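# Move one bottle from the cabinet upright onto the bench

## Task

Take exactly one bottle out of the cabinet and set it standing upright on the bench, leaving the remaining two bottles inside the cabinet.

## Robot and tools

ROBOT. Two six-joint arms, left_arm and right_arm, each with a two-finger gripper whose fingers can fold. Each arm rides its own carriage on one floor track running along y at x = 0: left_rail (always the +y carriage) carries left_arm, right_rail carries right_arm. These names do not match image sides. A base stands at x = 0, y = its rail position_m, z = 0.04 m, facing +x.

FRAME. A single scene frame is fixed to the table: table top z = 0, +z up, +x the direction the arms face, +y to their left, y = 0 at mid-track. The table edge is at x = 0.17 m. Gripper positions (metres), quaternions (wxyz) and velocities (m/s, rad/s) use this frame and may be off by a few cm, more at long reach. Gripper axes: fingers point along its +z, close along its y; end_effector_position is the point between closed pads. A block juts about 10 cm along the gripper +x.

ROW FORMAT. Every arm command is one flat list of 18 numbers, each in [-1, 1], covering both arms even if one is idle: left_arm shoulder pan, shoulder lift, elbow, wrist 1, wrist 2, wrist 3, then gripper position, force_limit, speed; then the same nine for right_arm. The six joint numbers are offsets from the Joint targets shown when the call begins (not from the previous row), scaled so 1.0 = 1.481 rad for pan and lift, 2.222 rad for the four others. Sending the same offset in a later call moves further. Zeros keep an arm at its targets. Joint ranges: elbow -3.142 to 3.142 rad, all others -6.283 to 6.283; asking over 0.010 rad past a range end refuses the call. Gripper numbers are absolute commands, not offsets: position +1 = open 140 mm, about -0.8 pads touch, -1 closes until blocked; force_limit -1 about 14 N up to +1 about 58 N (faster closes squeeze harder); speed -1 about 30 mm/s, 0 about 140, +1 about 250. To leave a gripper alone, resend its last three numbers; 0 is itself a command.

TOOLS.
execute_actions: {actions: [one action], cameras}. An action may hold rows (1 to 15 rows, each lasting one 1/30 s step), steps (1 to 450, default 15, at least one per row), until (stop conditions on left_rail/right_rail fields, or {all:{status:ended}} / {any:{status:ended}}; numbers need a comparison like [">=",0.5]), and rail commands. Rails: {"left_rail": {position_m, speed_m_s, acceleration_factor}} where position_m is an absolute carriage goal (left -0.8 to 1.5 m, right -1.5 to 0.8 m), speed_m_s 0.01 to 1, acceleration_factor 0.1 to 1; {"stop": true} brakes. After driving, run {steps:n, until:{rail:{position_status:["!=","moving"]}}} and let it arrive before targeting scene points. Keep carriages at least 0.78 m apart. An empty actions list returns images and the scene number.
move: target is one 18-number row or a list of up to 15 (each offset from the same starting Joint targets); all joints interpolate together, so the hand follows a curve. speed in rad/s (0.01 to 3.14, default 0.5) for the joint with farthest to go; blend in rad rounds corners in a list; stop_force in N (4 to 120) ends an arm's path on contact; use a slow speed for touching; omit it when pulling away from something. zero (default true) re-zeros force first. blocking=false returns early; then use wait or stop before new rows.
wait: seconds 0 to 10, arms hold last command.
stop: brakes a running move.
zoom_image: camera name and region [x0,y0,x1,y1] in pixels, at most 504 each side, from the newest images. Cameras: cam_high, cam_low, cam_front, cam_side, cam_left_wrist, cam_right_wrist, all 896x504.
zero_wrist_force: arm = left_arm or right_arm.
finished_scene: scene number; only once the bottle stands on the bench unaided.

RESULTS. Joint positions/velocities/targets: per arm, rail (m) then six joints (rad). Tool commands give current gripper commands. object_status: 0 moving, 1 blocked while opening, 2 blocked while closing (a grip, what you want), 3 reached position or pads met (maybe empty). position_measured counts: 3 open, 75 about 100 mm, 139 about 60 mm, 200 about 20 mm, 230 closed. Rail position_status: moving, done, contact_stop, time_out, stopped, stopped_with_arm, stopped_for_other_arm, stopped_for_other_carriage; position_answer taken/not_taken. move line: done, off_target, moving, held, fault; limits=held means a check trimmed steps. "joint command not followed" means the clearance check altered the arm. Wrist force/torque are in gripper axes. MOTOR HOT warns of overheating.

CAUTIONS. Grip with the outer quarter of the pads; deep grips on narrow parts can slip, and fingertips jammed against surfaces fold. Confirm object_status 2 before lifting. Do not knock over or drop bottles, release them while moving, or put anything off the table, track or strip. Avoid hard hits, large pushes (about 150 N or joint torque limits cause a 10 s stop), arm-to-arm contact and long stretched holds. Large moves may need several calls; the arm lags 0.17 to 0.22 s.

Each tool is called after "Call:" as name([rows], argument=value, ...), one row to a line, values as JSON.

## Session

Call:
execute_actions(actions=[])

Scene clock: 0.00 s.
left_arm: end_effector_position=(+0.3563, +1.1111, +0.5790) position_measured=3 object_status=3 end_effector_quat_wxyz=(+0.000, +0.000, +1.000, +0.000) | right_arm: end_effector_position=(+0.3563, -1.0232, +0.5790) position_measured=3 object_status=3 end_effector_quat_wxyz=(+0.000, +0.000, +1.000, +0.000)
Joint positions: left_arm=[1.032 -0.28 -2.157 1.821 -1.235 -1.571 -0.281] | right_arm=[-1.102 -0.281 -2.157 1.821 -1.235 -1.571 -0.281]
Joint velocities: within noise
Joint torques (N m): no reading
Wrist force (N): no reading
Wrist torque (N m): no reading
Wrist force, peak (N): no reading
Joint targets: left_arm=[1.032 -0.280 -2.157 1.821 -1.235 -1.571 -0.281] | right_arm=[-1.102 -0.281 -2.157 1.821 -1.235 -1.571 -0.281]
Tool commands: left_gripper/position=+1.0 left_gripper/force_limit=+1.0 left_gripper/speed=+1.0 right_gripper/position=+1.0 right_gripper/force_limit=+1.0 right_gripper/speed=+1.0
left_rail: position_m=1.032 position_status=done
right_rail: position_m=-1.102 position_status=done

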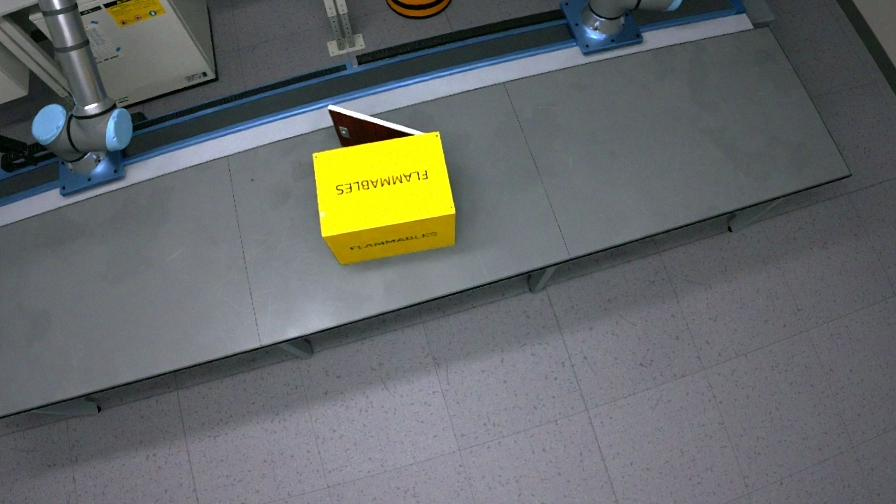

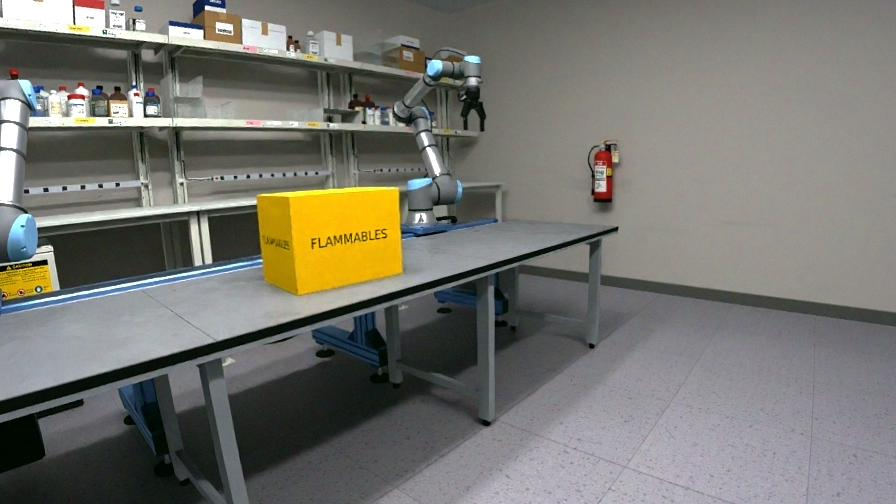

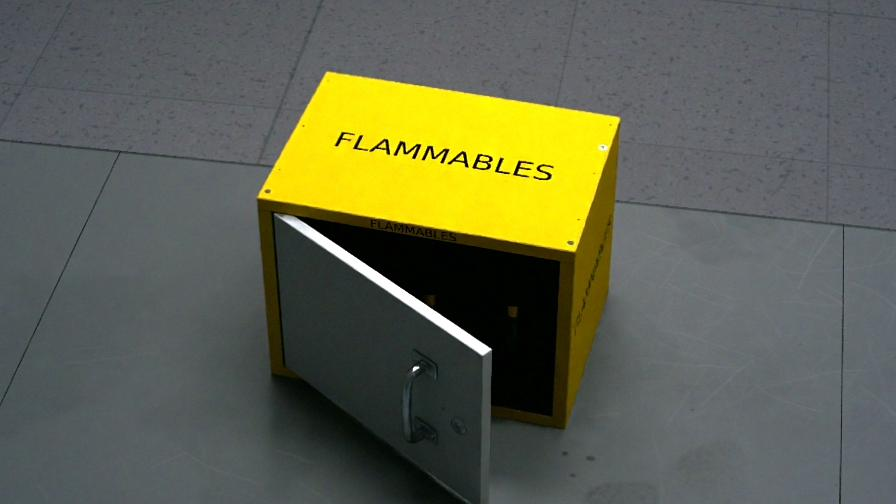

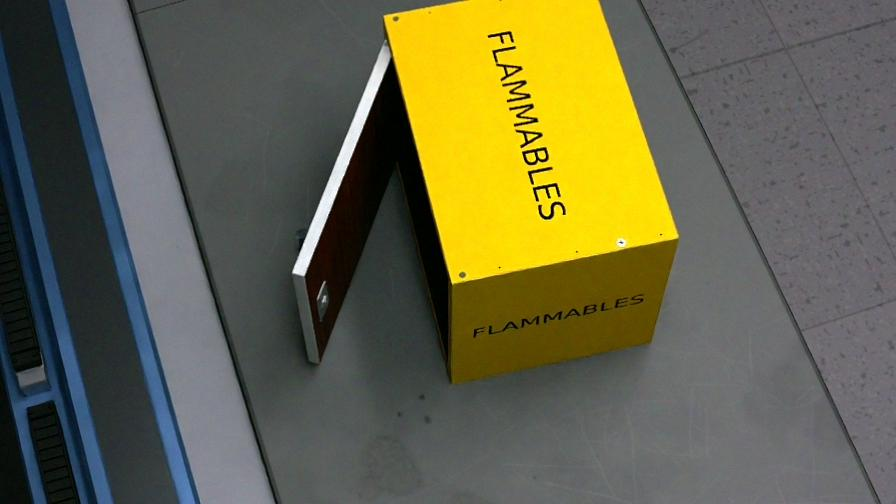

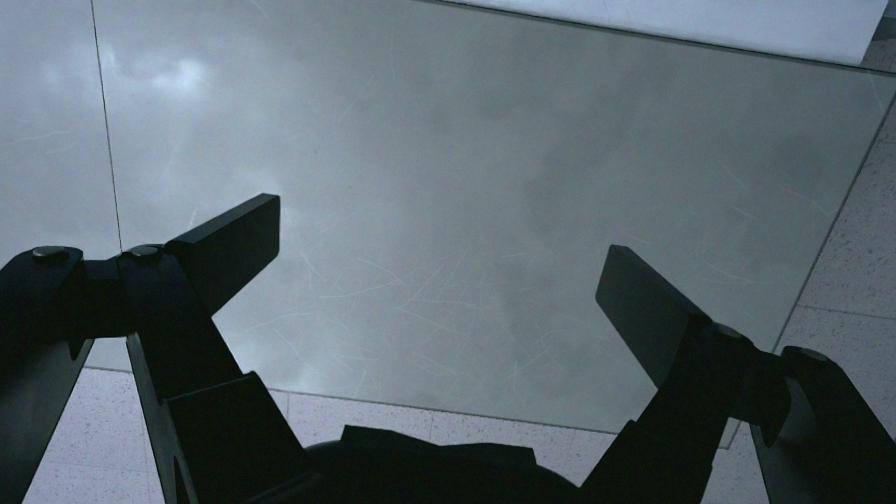

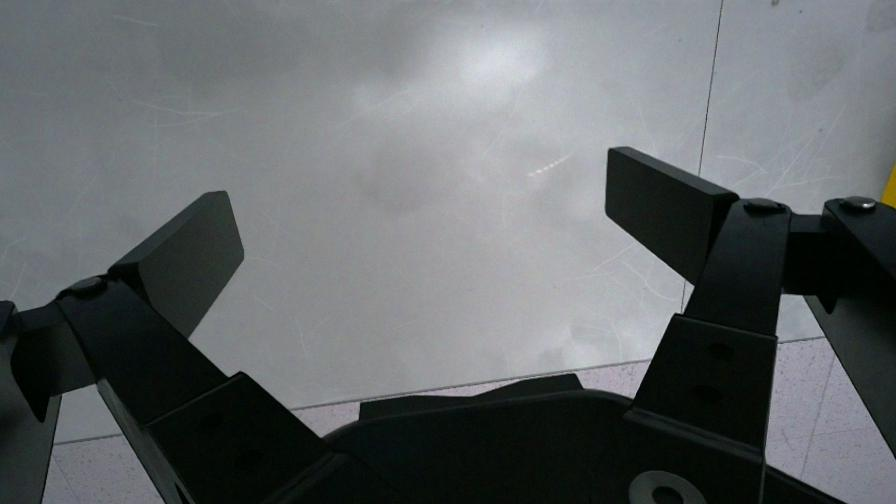

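Call:
zoom_image(camera="cam_front", region=[240, 180, 640, 480])

Call:
zoom_image(camera="cam_side", region=[240, 0, 700, 400])

Call:
zoom_image(camera="cam_high", region=[280, 80, 500, 280])

Scaled by 1.260 from the camera's 896x504 image, which has a finer 1280x720 frame.

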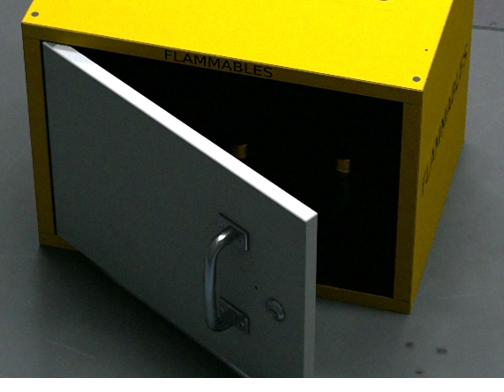

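Scaled by 1.096 from the camera's 896x504 image, which has a finer 1280x720 frame.

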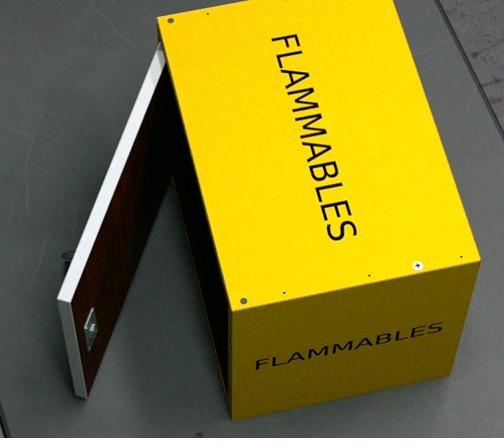

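Scaled by 2.291 from the camera's 896x504 image, which has a finer 1280x720 frame.

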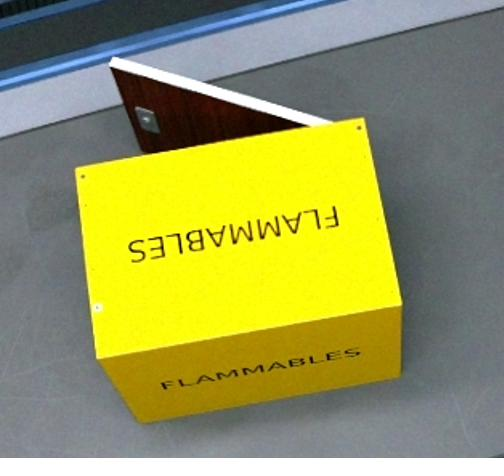

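Call:
move(target=[0,0,0,0,0,0,1,1,1, 0.9,0.398,0.250,0.192,-1.098,0.126,1,1,1], speed=1.0)

Call:
move(target=[0,0,0,0,0,0,1,1,1, 0.294,0,0,0,0,0,-1,1,0], speed=0.7, cameras=["all"])

every number of target must lie in its column's range; nothing of the call was run
Scene clock: 2.50 s.
left_arm: end_effector_position=(+0.3563, +1.1111, +0.5790) position_measured=3 object_status=3 end_effector_quat_wxyz=(+0.000, +0.000, +1.000, +0.000) | right_arm: end_effector_position=(+0.3563, -1.0232, +0.5790) position_measured=3 object_status=3 end_effector_quat_wxyz=(+0.000, +0.000, +1.000, +0.000)
Joint positions: left_arm=[1.032 -0.28 -2.157 1.821 -1.235 -1.571 -0.28] | right_arm=[-1.102 -0.281 -2.157 1.821 -1.235 -1.571 -0.281]
Joint torques (N m): left_arm=[1.25 -1.22 -51.45 -5.24 -0.03 0.33] | right_arm=[1.78 0.08 -45.05 -4.69 -0.05 -0.11]
Wrist force (N): left_arm=[0.3 -0.4 -0.3] | right_arm=[-0.1 0.0 -0.5]
Wrist torque (N m): left_arm=[-0.11 -0.08 0.01] | right_arm=[-0.02 0.00 -0.01]
Wrist force, peak (N): left_arm=[0.7 -0.7 0.1] | right_arm=[-0.1 -0.3 -1.0]
Joint targets: left_arm=[1.032 -0.280 -2.157 1.821 -1.235 -1.571 -0.281] | right_arm=[-1.102 -0.281 -2.157 1.821 -1.235 -1.571 -0.281]
Tool commands: left_gripper/position=+1.0 left_gripper/force_limit=+1.0 left_gripper/speed=+1.0 right_gripper/position=+1.0 right_gripper/force_limit=+1.0 right_gripper/speed=+1.0
left_rail: position_m=1.032 position_status=done
right_rail: position_m=-1.102 position_status=done

not run: a call was refused earlier in this reply.

Call:
move(target=[0,0,0,0,0,0,1,1,1, 0.9,0.398,0.250,0.192,-0.95,0.126,1,1,1], speed=1.0)

Call:
move(target=[0,0,0,0,0,0,1,1,1, 0.294,0,0,0,-0.148,0,-1,1,0], speed=0.7, cameras=["all"])

Scene clock: 4.60 s.
left_arm: end_effector_position=(+0.3563, +1.1111, +0.5790) position_measured=3 object_status=3 end_effector_quat_wxyz=(+0.000, +0.000, +1.000, +0.000) | right_arm: end_effector_position=(+0.3399, -1.0969, +0.4703) position_measured=3 object_status=3 end_effector_quat_wxyz=(-0.272, -0.334, +0.792, -0.433)
Joint positions: left_arm=[1.032 -0.28 -2.157 1.821 -1.235 -1.571 -0.28] | right_arm=[-1.102 0.296 -1.901 2.062 -1.049 -2.48 -0.159]
Joint torques (N m): left_arm=[0.92 -0.83 -50.96 -5.4 -0.11 -0.34] | right_arm=[-12.63 -31.09 -52.19 -5.08 2.72 -3.55]
Wrist force (N): left_arm=[0.6 -0.1 0.0] | right_arm=[-0.8 0.6 -1.7]
Wrist torque (N m): left_arm=[-0.02 -0.14 0.00] | right_arm=[0.17 0.28 0.06]
Wrist force, peak (N): left_arm=[0.4 -0.9 -0.1] | right_arm=[-9.8 6.9 -5.2]
Joint targets: left_arm=[1.032 -0.280 -2.157 1.821 -1.235 -1.571 -0.281] | right_arm=[-1.102 0.296 -1.901 2.062 -1.049 -2.480 -0.159]
left_rail: position_m=1.032 position_status=done
right_rail: position_m=-1.102 position_status=done
move: held (right_arm; a check stopped the path); limits=held; right_arm: the wrist 2 is farthest, 1.202 rad from its target
joint command not followed: on one or more control steps a check withheld the commanded joint targets of the right arm, and it was not sent them on those steps.
cause: the commanded joint targets, or the way to them, would bring two parts of the arm too close to each other (its gripper and another part of the arm, with joints 5 (wrist 1) to 7 (wrist 3) between them, 21 mm apart when it was first held).

Scene clock: 5.87 s.
left_arm: end_effector_position=(+0.3563, +1.1111, +0.5790) position_measured=3 object_status=3 end_effector_quat_wxyz=(+0.000, +0.000, +1.000, +0.000) | right_arm: end_effector_position=(+0.3613, -1.0612, +0.4930) position_measured=233 object_status=0 end_effector_quat_wxyz=(-0.227, -0.396, +0.741, -0.493)
Joint positions: left_arm=[1.032 -0.28 -2.157 1.821 -1.235 -1.571 -0.28] | right_arm=[-1.102 0.434 -1.901 2.062 -1.049 -2.584 -0.159]
Joint torques (N m): left_arm=[-0.06 -2.04 -51.71 -5.24 -0.1 0.05] | right_arm=[-13.22 -11.76 -49.29 -5.38 2.32 -3.45]
Wrist force (N): left_arm=[0.3 -0.1 -0.1] | right_arm=[-0.8 0.4 -1.2]
Wrist torque (N m): left_arm=[-0.04 -0.08 0.00] | right_arm=[0.08 0.21 0.07]
Wrist force, peak (N): left_arm=[0.2 -0.7 -0.2] | right_arm=[-0.3 2.9 -10.6]
Joint targets: left_arm=[1.032 -0.280 -2.157 1.821 -1.235 -1.571 -0.281] | right_arm=[-1.102 0.433 -1.901 2.062 -1.049 -2.584 -0.159]
left_rail: position_m=1.032 position_status=done
right_rail: position_m=-1.102 position_status=done
move: held (right_arm; a check stopped the path); limits=held; right_arm: the shoulder pan is farthest, 0.298 rad from its target
joint command not followed: on one or more control steps a check withheld the commanded joint targets of the right arm, and it was not sent them on those steps.
cause: the commanded joint targets, or the way to them, would bring two parts of the arm too close to each other (its gripper and another part of the arm, with joints 5 (wrist 1) to 7 (wrist 3) between them, 11 mm apart when it was first held).

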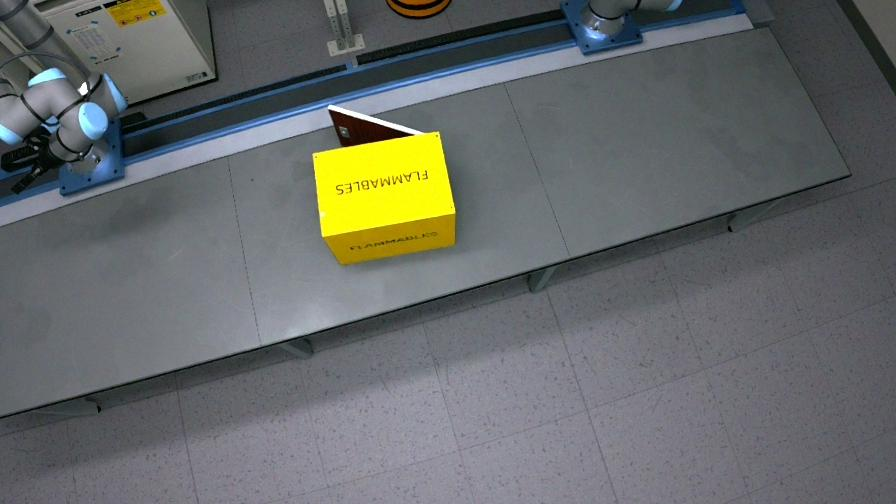

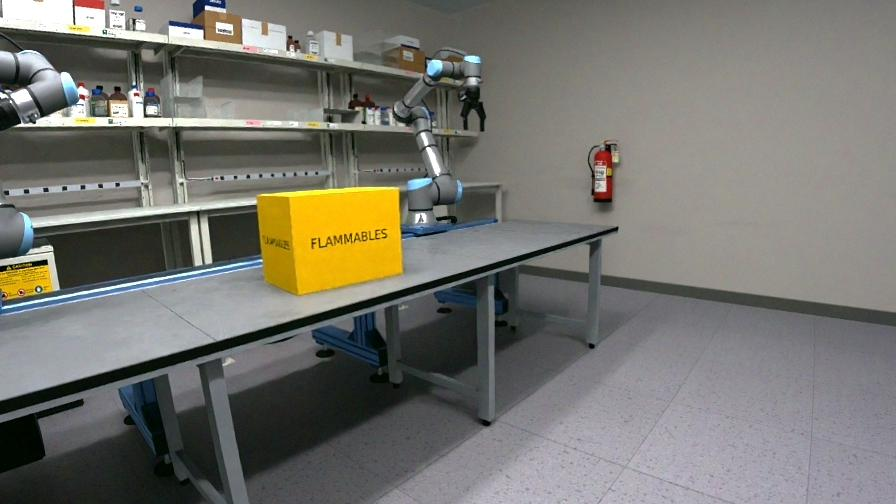

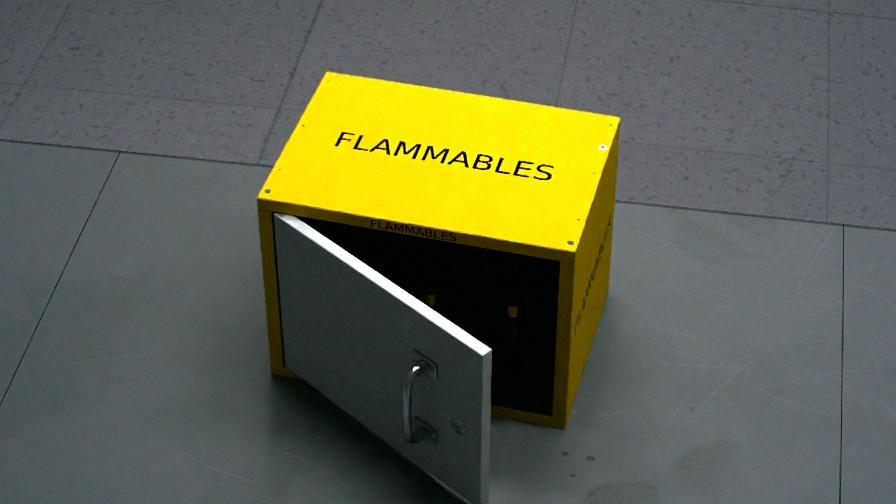

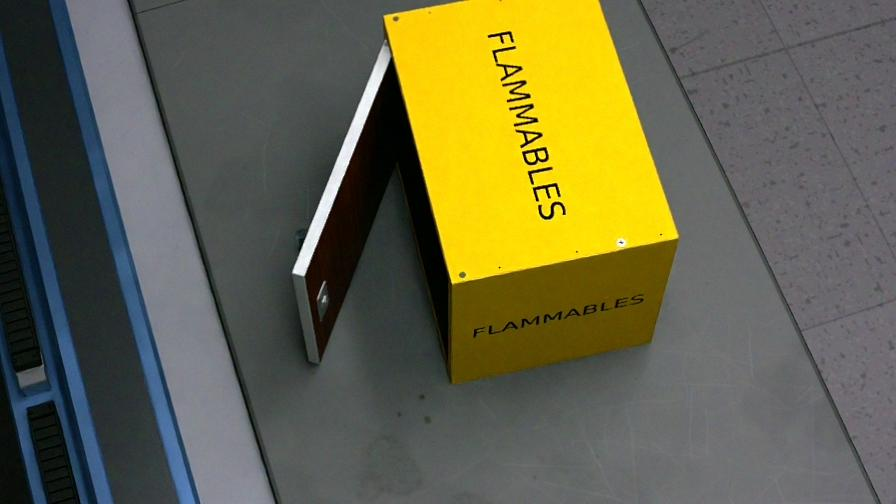

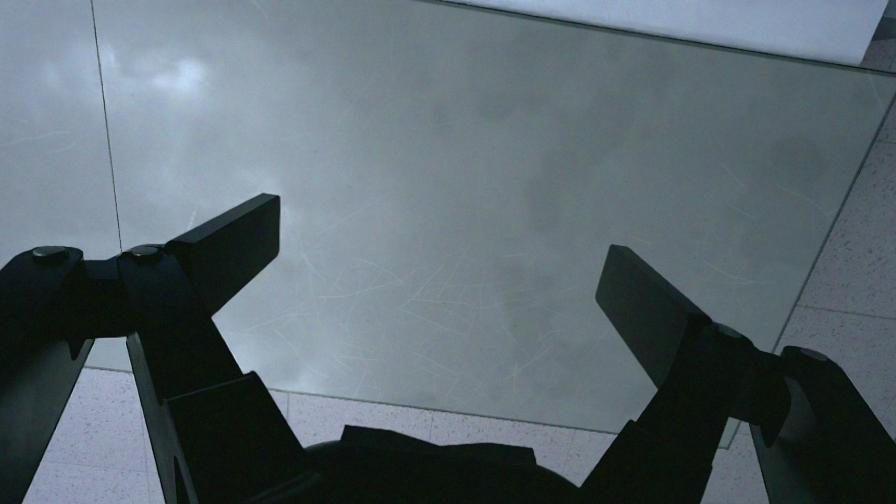

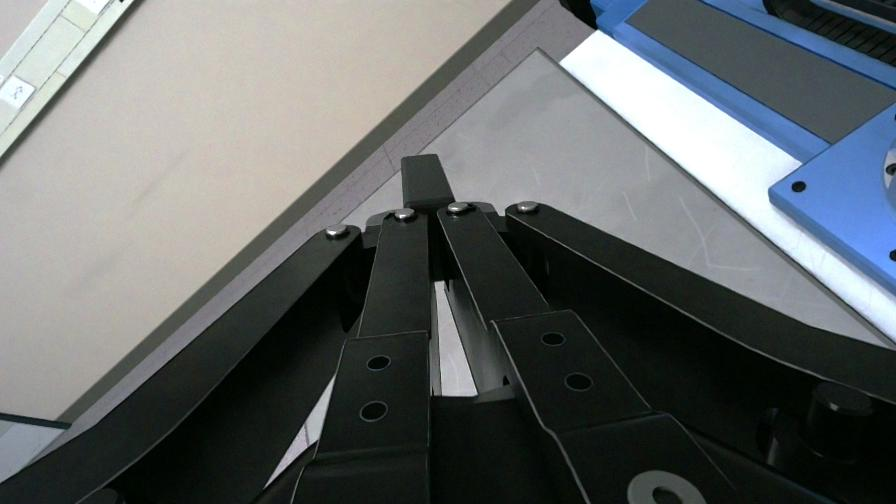

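Call:
move(target=[0,0,0,0,0,0,1,1,1, 0.2,0.225,0.141,0.108,0.95,0.072,-1,1,0], speed=1.2)

Call:
move(target=[0,0,0,0,0,0,1,1,1, 0.512,0,0,0,0.95,0,-1,1,0], speed=1.2)

Call:
move(target=[0,0,0,0,0,0,1,1,1, 0,0,0,0,0.285,0,-1,1,0], speed=0.8, cameras=["all"])

Scene clock: 8.83 s.
left_arm: end_effector_position=(+0.3563, +1.1111, +0.5790) position_measured=3 object_status=3 end_effector_quat_wxyz=(+0.000, +0.000, +1.000, +0.000) | right_arm: end_effector_position=(-0.1379, -0.5849, +0.3001) position_measured=233 object_status=3 end_effector_quat_wxyz=(+0.695, -0.129, -0.695, -0.129) end_effector_velocity=(-0.001, +0.001, +0.000) end_effector_angular_velocity=(+0.000, +0.000, -0.003)
Joint positions: left_arm=[1.032 -0.28 -2.157 1.821 -1.235 -1.571 -0.28] | right_arm=[-1.102 0.73 -1.567 2.376 -0.81 -0.474 0.001]
Joint velocities: left_arm=[within noise] | right_arm=[0 0.002 0 0.001 -0.001 0.005 0]
Joint torques (N m): left_arm=[-0.15 0.38 -50.85 -5.23 -0.19 -0.01] | right_arm=[15.78 -23.45 -20.23 4.58 5.66 3.05]
Wrist force (N): left_arm=[0.0 -0.4 0.0] | right_arm=[-1.6 -1.2 -2.1]
Wrist torque (N m): left_arm=[-0.09 0.00 0.00] | right_arm=[-0.29 0.49 -0.30]
Wrist force, peak (N): left_arm=[0.3 -0.9 0.1] | right_arm=[-2.2 -1.4 -2.3]
Joint targets: left_arm=[1.032 -0.280 -2.157 1.821 -1.235 -1.571 -0.281] | right_arm=[-1.102 0.730 -1.567 2.376 -0.809 -0.473 0.001]
left_rail: position_m=1.032 position_status=done
right_rail: position_m=-1.102 position_status=done
move: done

Scene clock: 11.53 s.
left_arm: end_effector_position=(+0.3563, +1.1111, +0.5790) position_measured=3 object_status=3 end_effector_quat_wxyz=(+0.000, +0.000, +1.000, +0.000) | right_arm: end_effector_position=(-0.0900, -0.3549, +0.3006) position_measured=233 object_status=3 end_effector_quat_wxyz=(-0.462, +0.536, +0.461, +0.536)
Joint positions: left_arm=[1.032 -0.28 -2.157 1.821 -1.235 -1.571 -0.28] | right_arm=[-1.102 1.488 -1.567 2.376 -0.809 1.637 0.001]
Joint torques (N m): left_arm=[-0.79 -0.54 -51.46 -4.99 -0.12 -0.21] | right_arm=[16.94 -27.95 -26.37 -0.15 4.44 3.19]
Wrist force (N): left_arm=[0.0 -0.3 -0.2] | right_arm=[-1.8 -0.9 -1.6]
Wrist torque (N m): left_arm=[-0.07 0.00 0.00] | right_arm=[-0.21 0.50 -0.30]
Wrist force, peak (N): left_arm=[0.3 -1.0 0.2] | right_arm=[-1.7 -2.0 -3.1]
Joint targets: left_arm=[1.032 -0.280 -2.157 1.821 -1.235 -1.571 -0.281] | right_arm=[-1.102 1.488 -1.567 2.376 -0.809 1.638 0.001]
left_rail: position_m=1.032 position_status=done
right_rail: position_m=-1.102 position_status=done
move: done

Scene clock: 13.20 s.
left_arm: end_effector_position=(+0.3563, +1.1111, +0.5790) position_measured=3 object_status=3 end_effector_quat_wxyz=(+0.000, +0.000, +1.000, +0.000) | right_arm: end_effector_position=(+0.0994, -0.4502, +0.3005) position_measured=233 object_status=3 end_effector_quat_wxyz=(-0.272, +0.653, +0.271, +0.653)
Joint positions: left_arm=[1.032 -0.28 -2.157 1.821 -1.235 -1.571 -0.28] | right_arm=[-1.102 1.488 -1.567 2.376 -0.809 2.27 0.001]
Joint torques (N m): left_arm=[-0.94 -0.26 -50.85 -5 0.01 -0.26] | right_arm=[12.08 -28.51 -28.61 -0.89 5.14 3.14]
Wrist force (N): left_arm=[0.5 -0.4 0.0] | right_arm=[-1.5 -0.9 -2.3]
Wrist torque (N m): left_arm=[-0.10 -0.11 0.00] | right_arm=[-0.22 0.42 -0.30]
Wrist force, peak (N): left_arm=[0.2 -0.9 0.0] | right_arm=[-1.5 -2.0 -2.4]
Joint targets: left_arm=[1.032 -0.280 -2.157 1.821 -1.235 -1.571 -0.281] | right_arm=[-1.102 1.488 -1.567 2.376 -0.809 2.271 0.001]
left_rail: position_m=1.032 position_status=done
right_rail: position_m=-1.102 position_status=done
move: done

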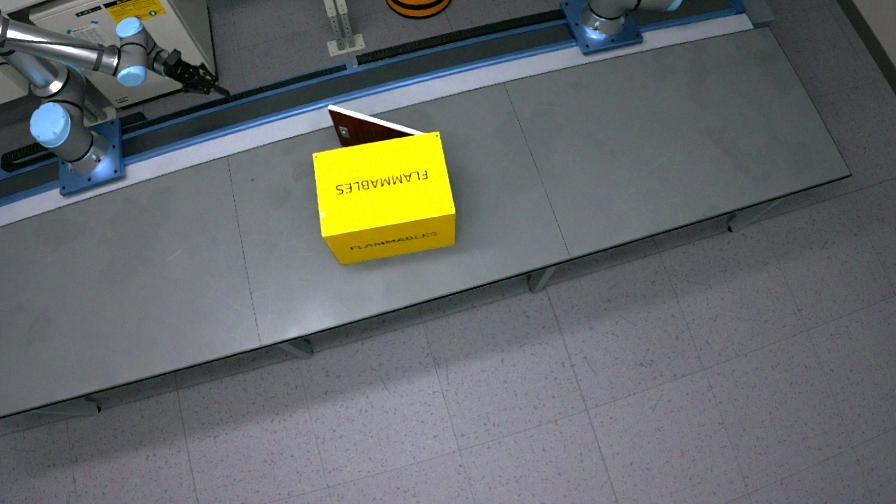

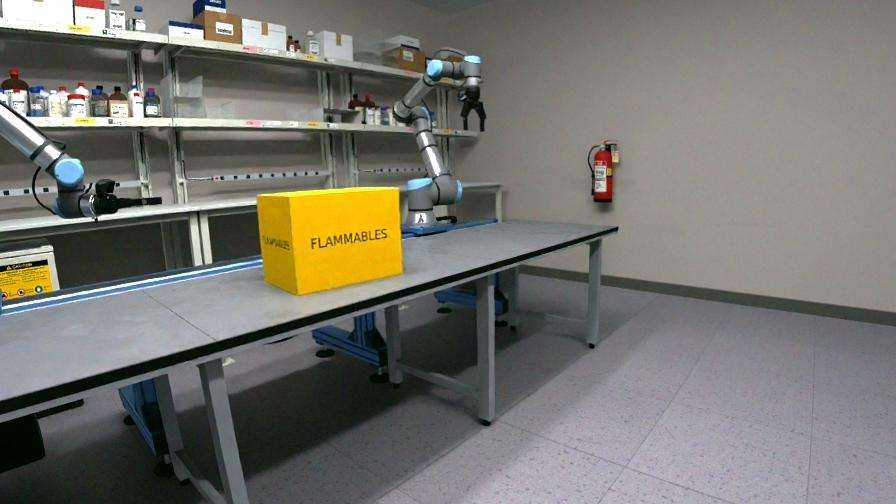

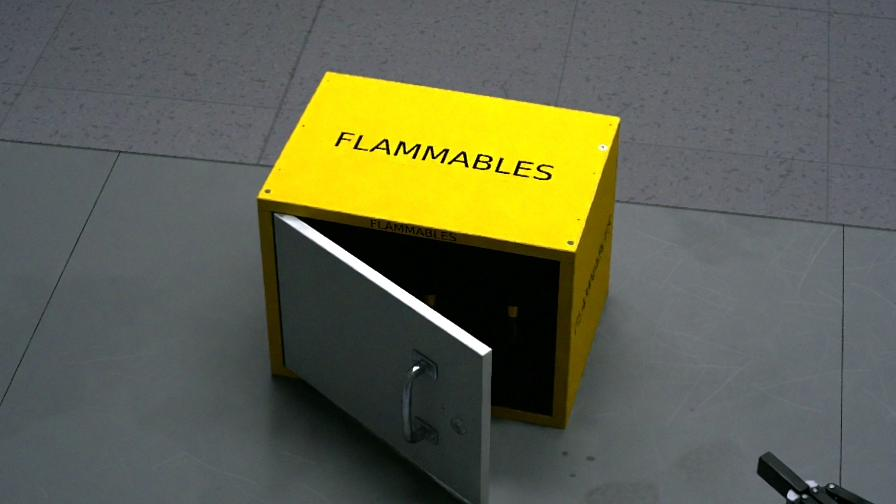

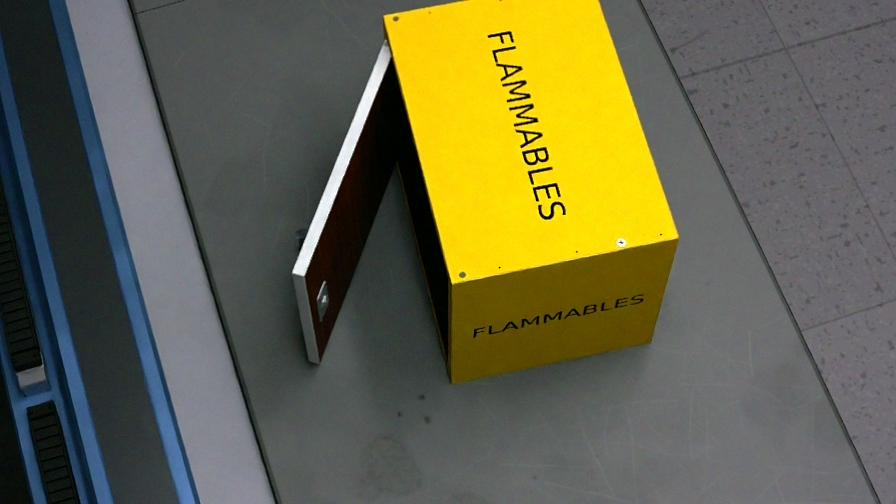

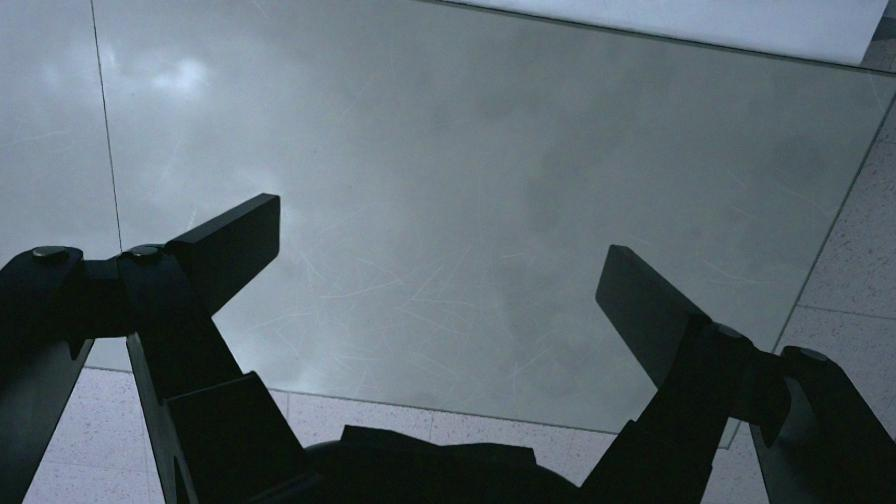

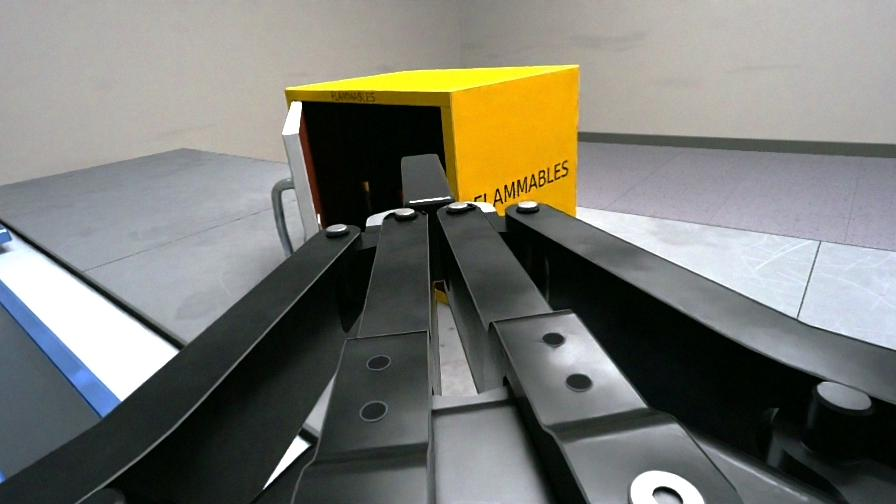

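Call:
execute_actions([
  {"right_rail":{"position_m":-0.95,"speed_m_s":0.3},"steps":200,"until":{"right_rail":{"position_status":["!=","moving"]}}},
], cameras=["cam_right_wrist","cam_front","cam_high"])

Call:
zoom_image(camera="cam_right_wrist", region=[200, 0, 600, 260])

Scene clock: 14.63 s.
left_arm: end_effector_position=(+0.3563, +1.1111, +0.5790) position_measured=3 object_status=3 end_effector_quat_wxyz=(+0.000, +0.000, +1.000, +0.000) | right_arm: end_effector_position=(+0.0994, -0.2985, +0.3005) position_measured=233 object_status=3 end_effector_quat_wxyz=(-0.272, +0.653, +0.271, +0.653)
Joint positions: left_arm=[1.032 -0.28 -2.157 1.821 -1.235 -1.571 -0.28] | right_arm=[-0.95 1.488 -1.567 2.376 -0.809 2.271 0.001]
Joint torques (N m): left_arm=[1.25 -0.44 -51.04 -4.96 0.13 -0.16] | right_arm=[-4.68 -35.59 -34.66 -1.79 1.98 2.85]
Wrist force (N): left_arm=[0.3 -0.5 -0.1] | right_arm=[-1.4 -1.1 -2.2]
Wrist torque (N m): left_arm=[-0.11 -0.07 0.00] | right_arm=[-0.26 0.40 -0.30]
Wrist force, peak (N): left_arm=[0.2 -0.7 0.4] | right_arm=[-1.5 0.6 -3.8]
Joint targets: left_arm=[1.032 -0.280 -2.157 1.821 -1.235 -1.571 -0.281] | right_arm=[-0.950 1.488 -1.567 2.376 -0.809 2.271 0.001]
Tool commands: left_gripper/position=+1.0 left_gripper/force_limit=+1.0 left_gripper/speed=+1.0 right_gripper/position=-1.0 right_gripper/force_limit=+1.0 right_gripper/speed=+0.0
left_rail: position_m=1.032 position_status=done
right_rail: position_m=-0.950 speed_m_s=0.30 position_status=done
Images, in order (width x height): cam_high 896x504, cam_front 896x504, cam_right_wrist 896x504.

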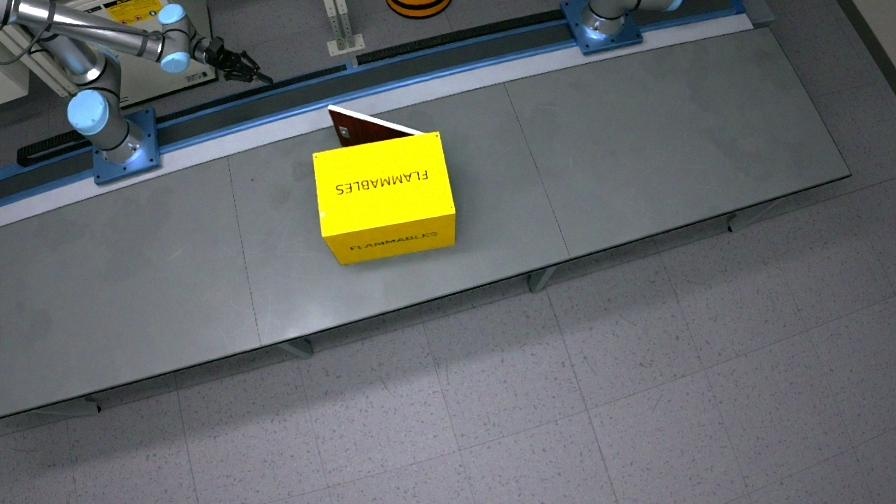

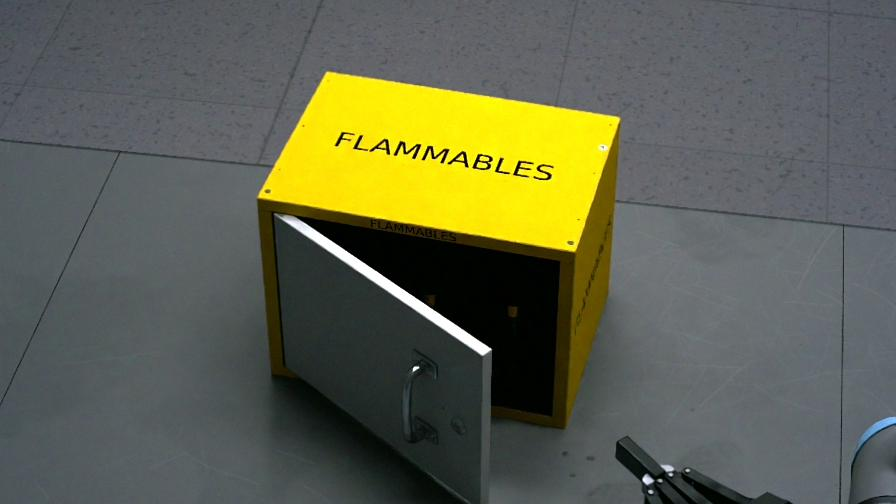

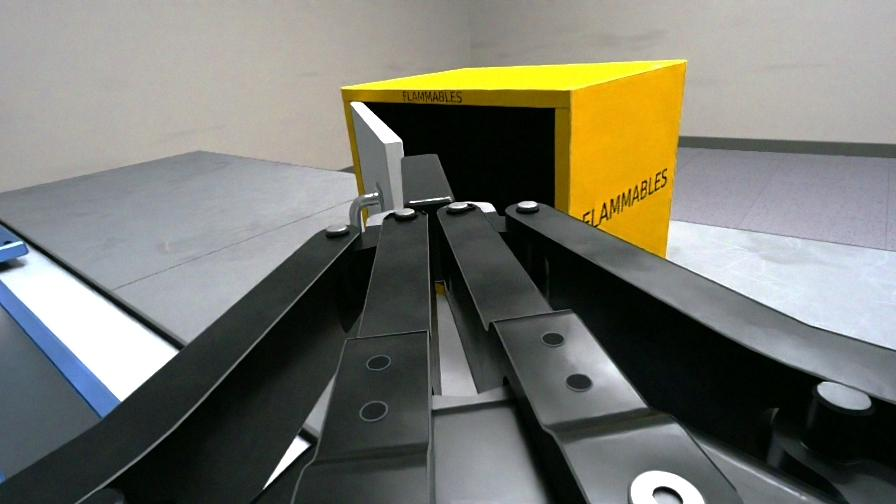

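Scaled by 1.260 from the camera's 896x504 image, which has a finer 1280x720 frame.

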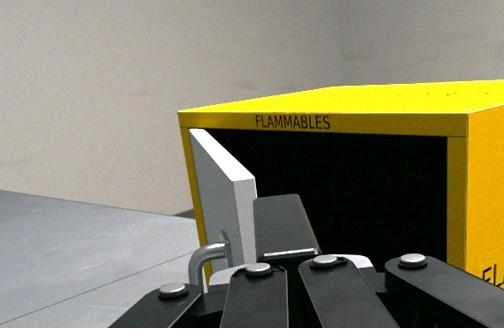

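Call:
move(target=[0,0,0,0,0,0,1,1,1, -0.7647,0.1535,0.0088,-0.1111,-0.8621,0,-1,1,0], speed=0.8, cameras=["cam_right_wrist","cam_front","cam_high","cam_side"])

Scene clock: 19.23 s.
left_arm: end_effector_position=(+0.3563, +1.1111, +0.5790) position_measured=3 object_status=3 end_effector_quat_wxyz=(+0.000, +0.000, +1.000, +0.000) | right_arm: end_effector_position=(+0.3351, -0.2992, +0.2002) position_measured=233 object_status=3 end_effector_quat_wxyz=(+0.500, -0.500, -0.500, -0.500)
Joint positions: left_arm=[1.032 -0.28 -2.157 1.821 -1.235 -1.571 -0.28] | right_arm=[-0.95 0.356 -1.34 2.395 -1.056 0.356 0.001]
Joint torques (N m): left_arm=[0.26 -0.12 -51.12 -5.18 -0.07 -0.2] | right_arm=[-15.21 -38 -13.86 -4.34 -4.76 2.89]
Wrist force (N): left_arm=[0.2 -0.7 0.0] | right_arm=[-1.3 -1.0 -2.6]
Wrist torque (N m): left_arm=[-0.17 -0.06 -0.01] | right_arm=[-0.21 0.42 -0.31]
Wrist force, peak (N): left_arm=[0.7 0.0 -0.5] | right_arm=[-1.2 -1.7 -3.6]
Joint targets: left_arm=[1.032 -0.280 -2.157 1.821 -1.235 -1.571 -0.281] | right_arm=[-0.950 0.355 -1.340 2.395 -1.056 0.355 0.001]
left_rail: position_m=1.032 position_status=done
right_rail: position_m=-0.950 speed_m_s=0.30 position_status=done
move: done
Images, in order (width x height): cam_high 896x504, cam_front 896x504, cam_side 896x504, cam_right_wrist 896x504.

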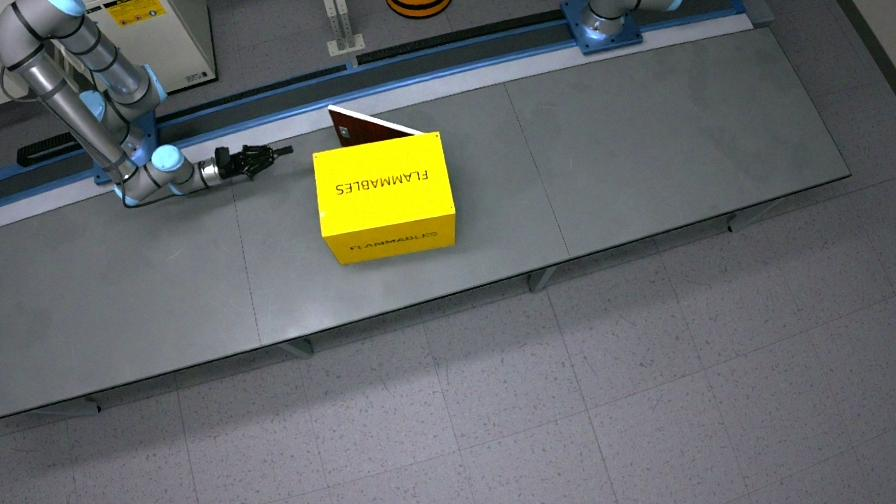

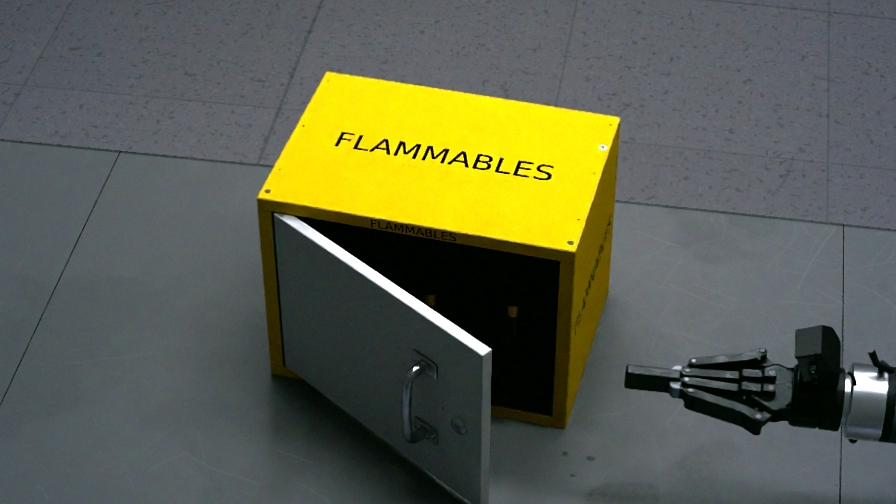

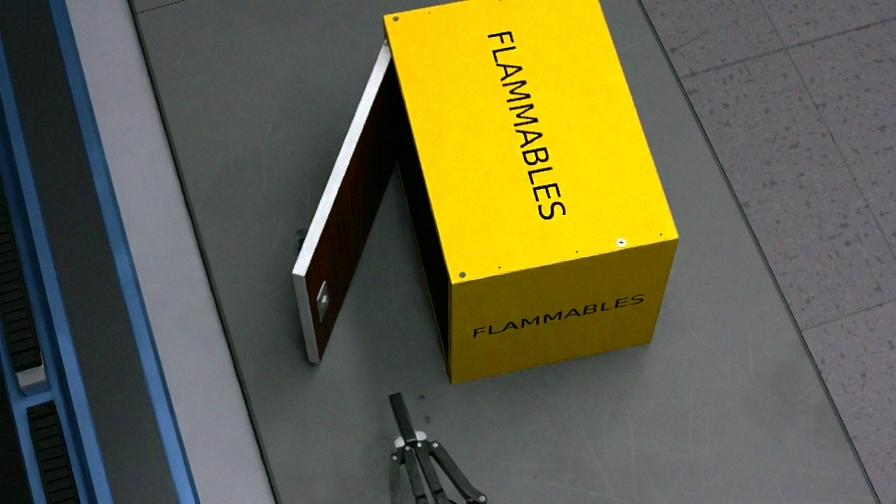

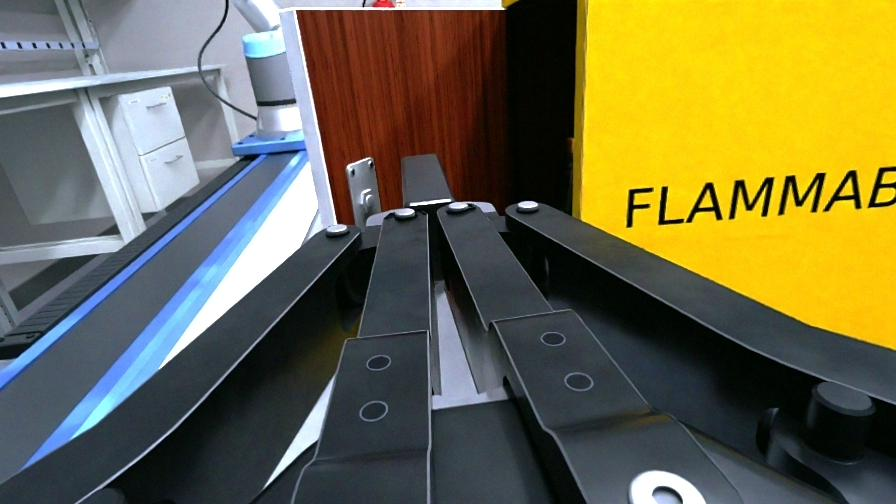

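Call:
move([
  [0,0,0,0,0,0,1,1,1, 0.1459,0.0688,-0.0721,0.0265,0.0973,0,-1,1,0],
  [0,0,0,0,0,0,1,1,1, 0.2542,0.1413,-0.1546,0.0606,0.1694,0,-1,1,0],
], speed=0.25, blend=[0.05,0], stop_force=20, cameras=["cam_right_wrist","cam_front","cam_side"])

Scene clock: 22.80 s.
left_arm: end_effector_position=(+0.3563, +1.1111, +0.5790) position_measured=3 object_status=3 end_effector_quat_wxyz=(+0.000, +0.000, +1.000, +0.000) | right_arm: end_effector_position=(+0.3351, -0.0743, +0.2002) position_measured=233 object_status=3 end_effector_quat_wxyz=(+0.500, -0.500, -0.500, -0.500)
Joint positions: left_arm=[1.032 -0.28 -2.157 1.821 -1.235 -1.571 -0.28] | right_arm=[-0.95 0.732 -1.131 2.052 -0.922 0.732 0.001]
Joint torques (N m): left_arm=[-0.13 0.07 -51.69 -5.12 0.2 -0.36] | right_arm=[14.36 -60.37 -36.74 0.83 4.75 2.68]
Wrist force (N): left_arm=[0.1 -0.3 -0.2] | right_arm=[-1.4 -1.7 -2.6]
Wrist torque (N m): left_arm=[-0.08 -0.02 0.00] | right_arm=[-0.36 0.44 -0.30]
Wrist force, peak (N): left_arm=[0.6 -0.9 0.1] | right_arm=[-1.6 -1.7 -3.6]
Joint targets: left_arm=[1.032 -0.280 -2.157 1.821 -1.235 -1.571 -0.281] | right_arm=[-0.950 0.732 -1.131 2.052 -0.922 0.732 0.001]
left_rail: position_m=1.032 position_status=done
right_rail: position_m=-0.950 speed_m_s=0.30 position_status=done
move: done
Images, in order (width x height): cam_front 896x504, cam_side 896x504, cam_right_wrist 896x504.

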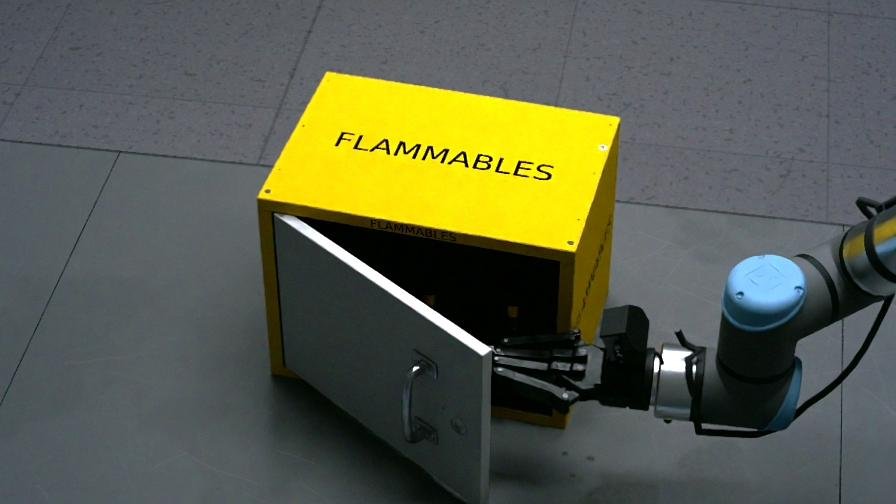

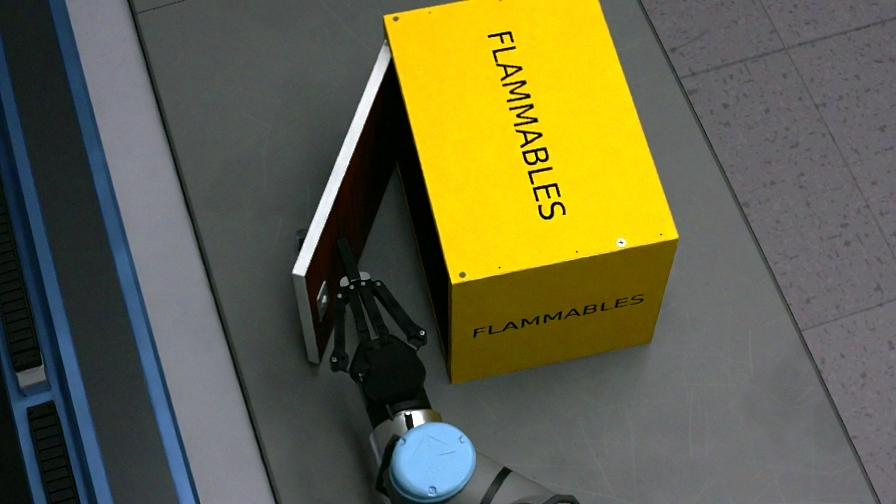

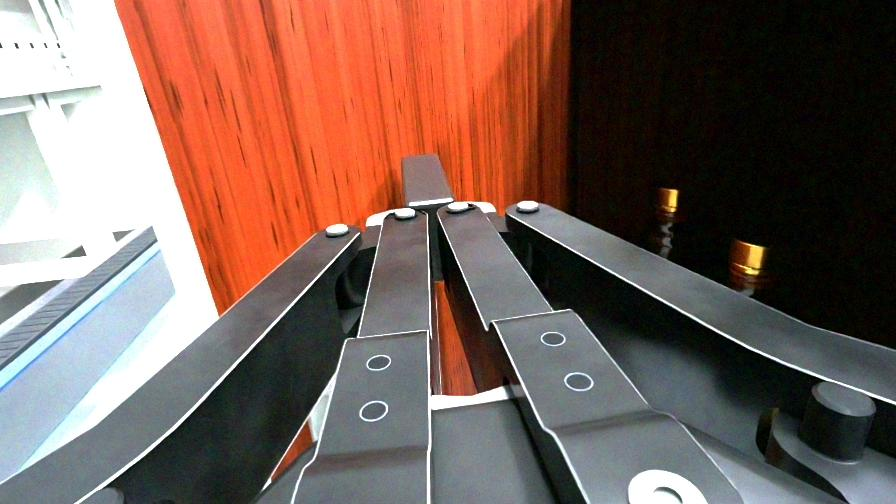

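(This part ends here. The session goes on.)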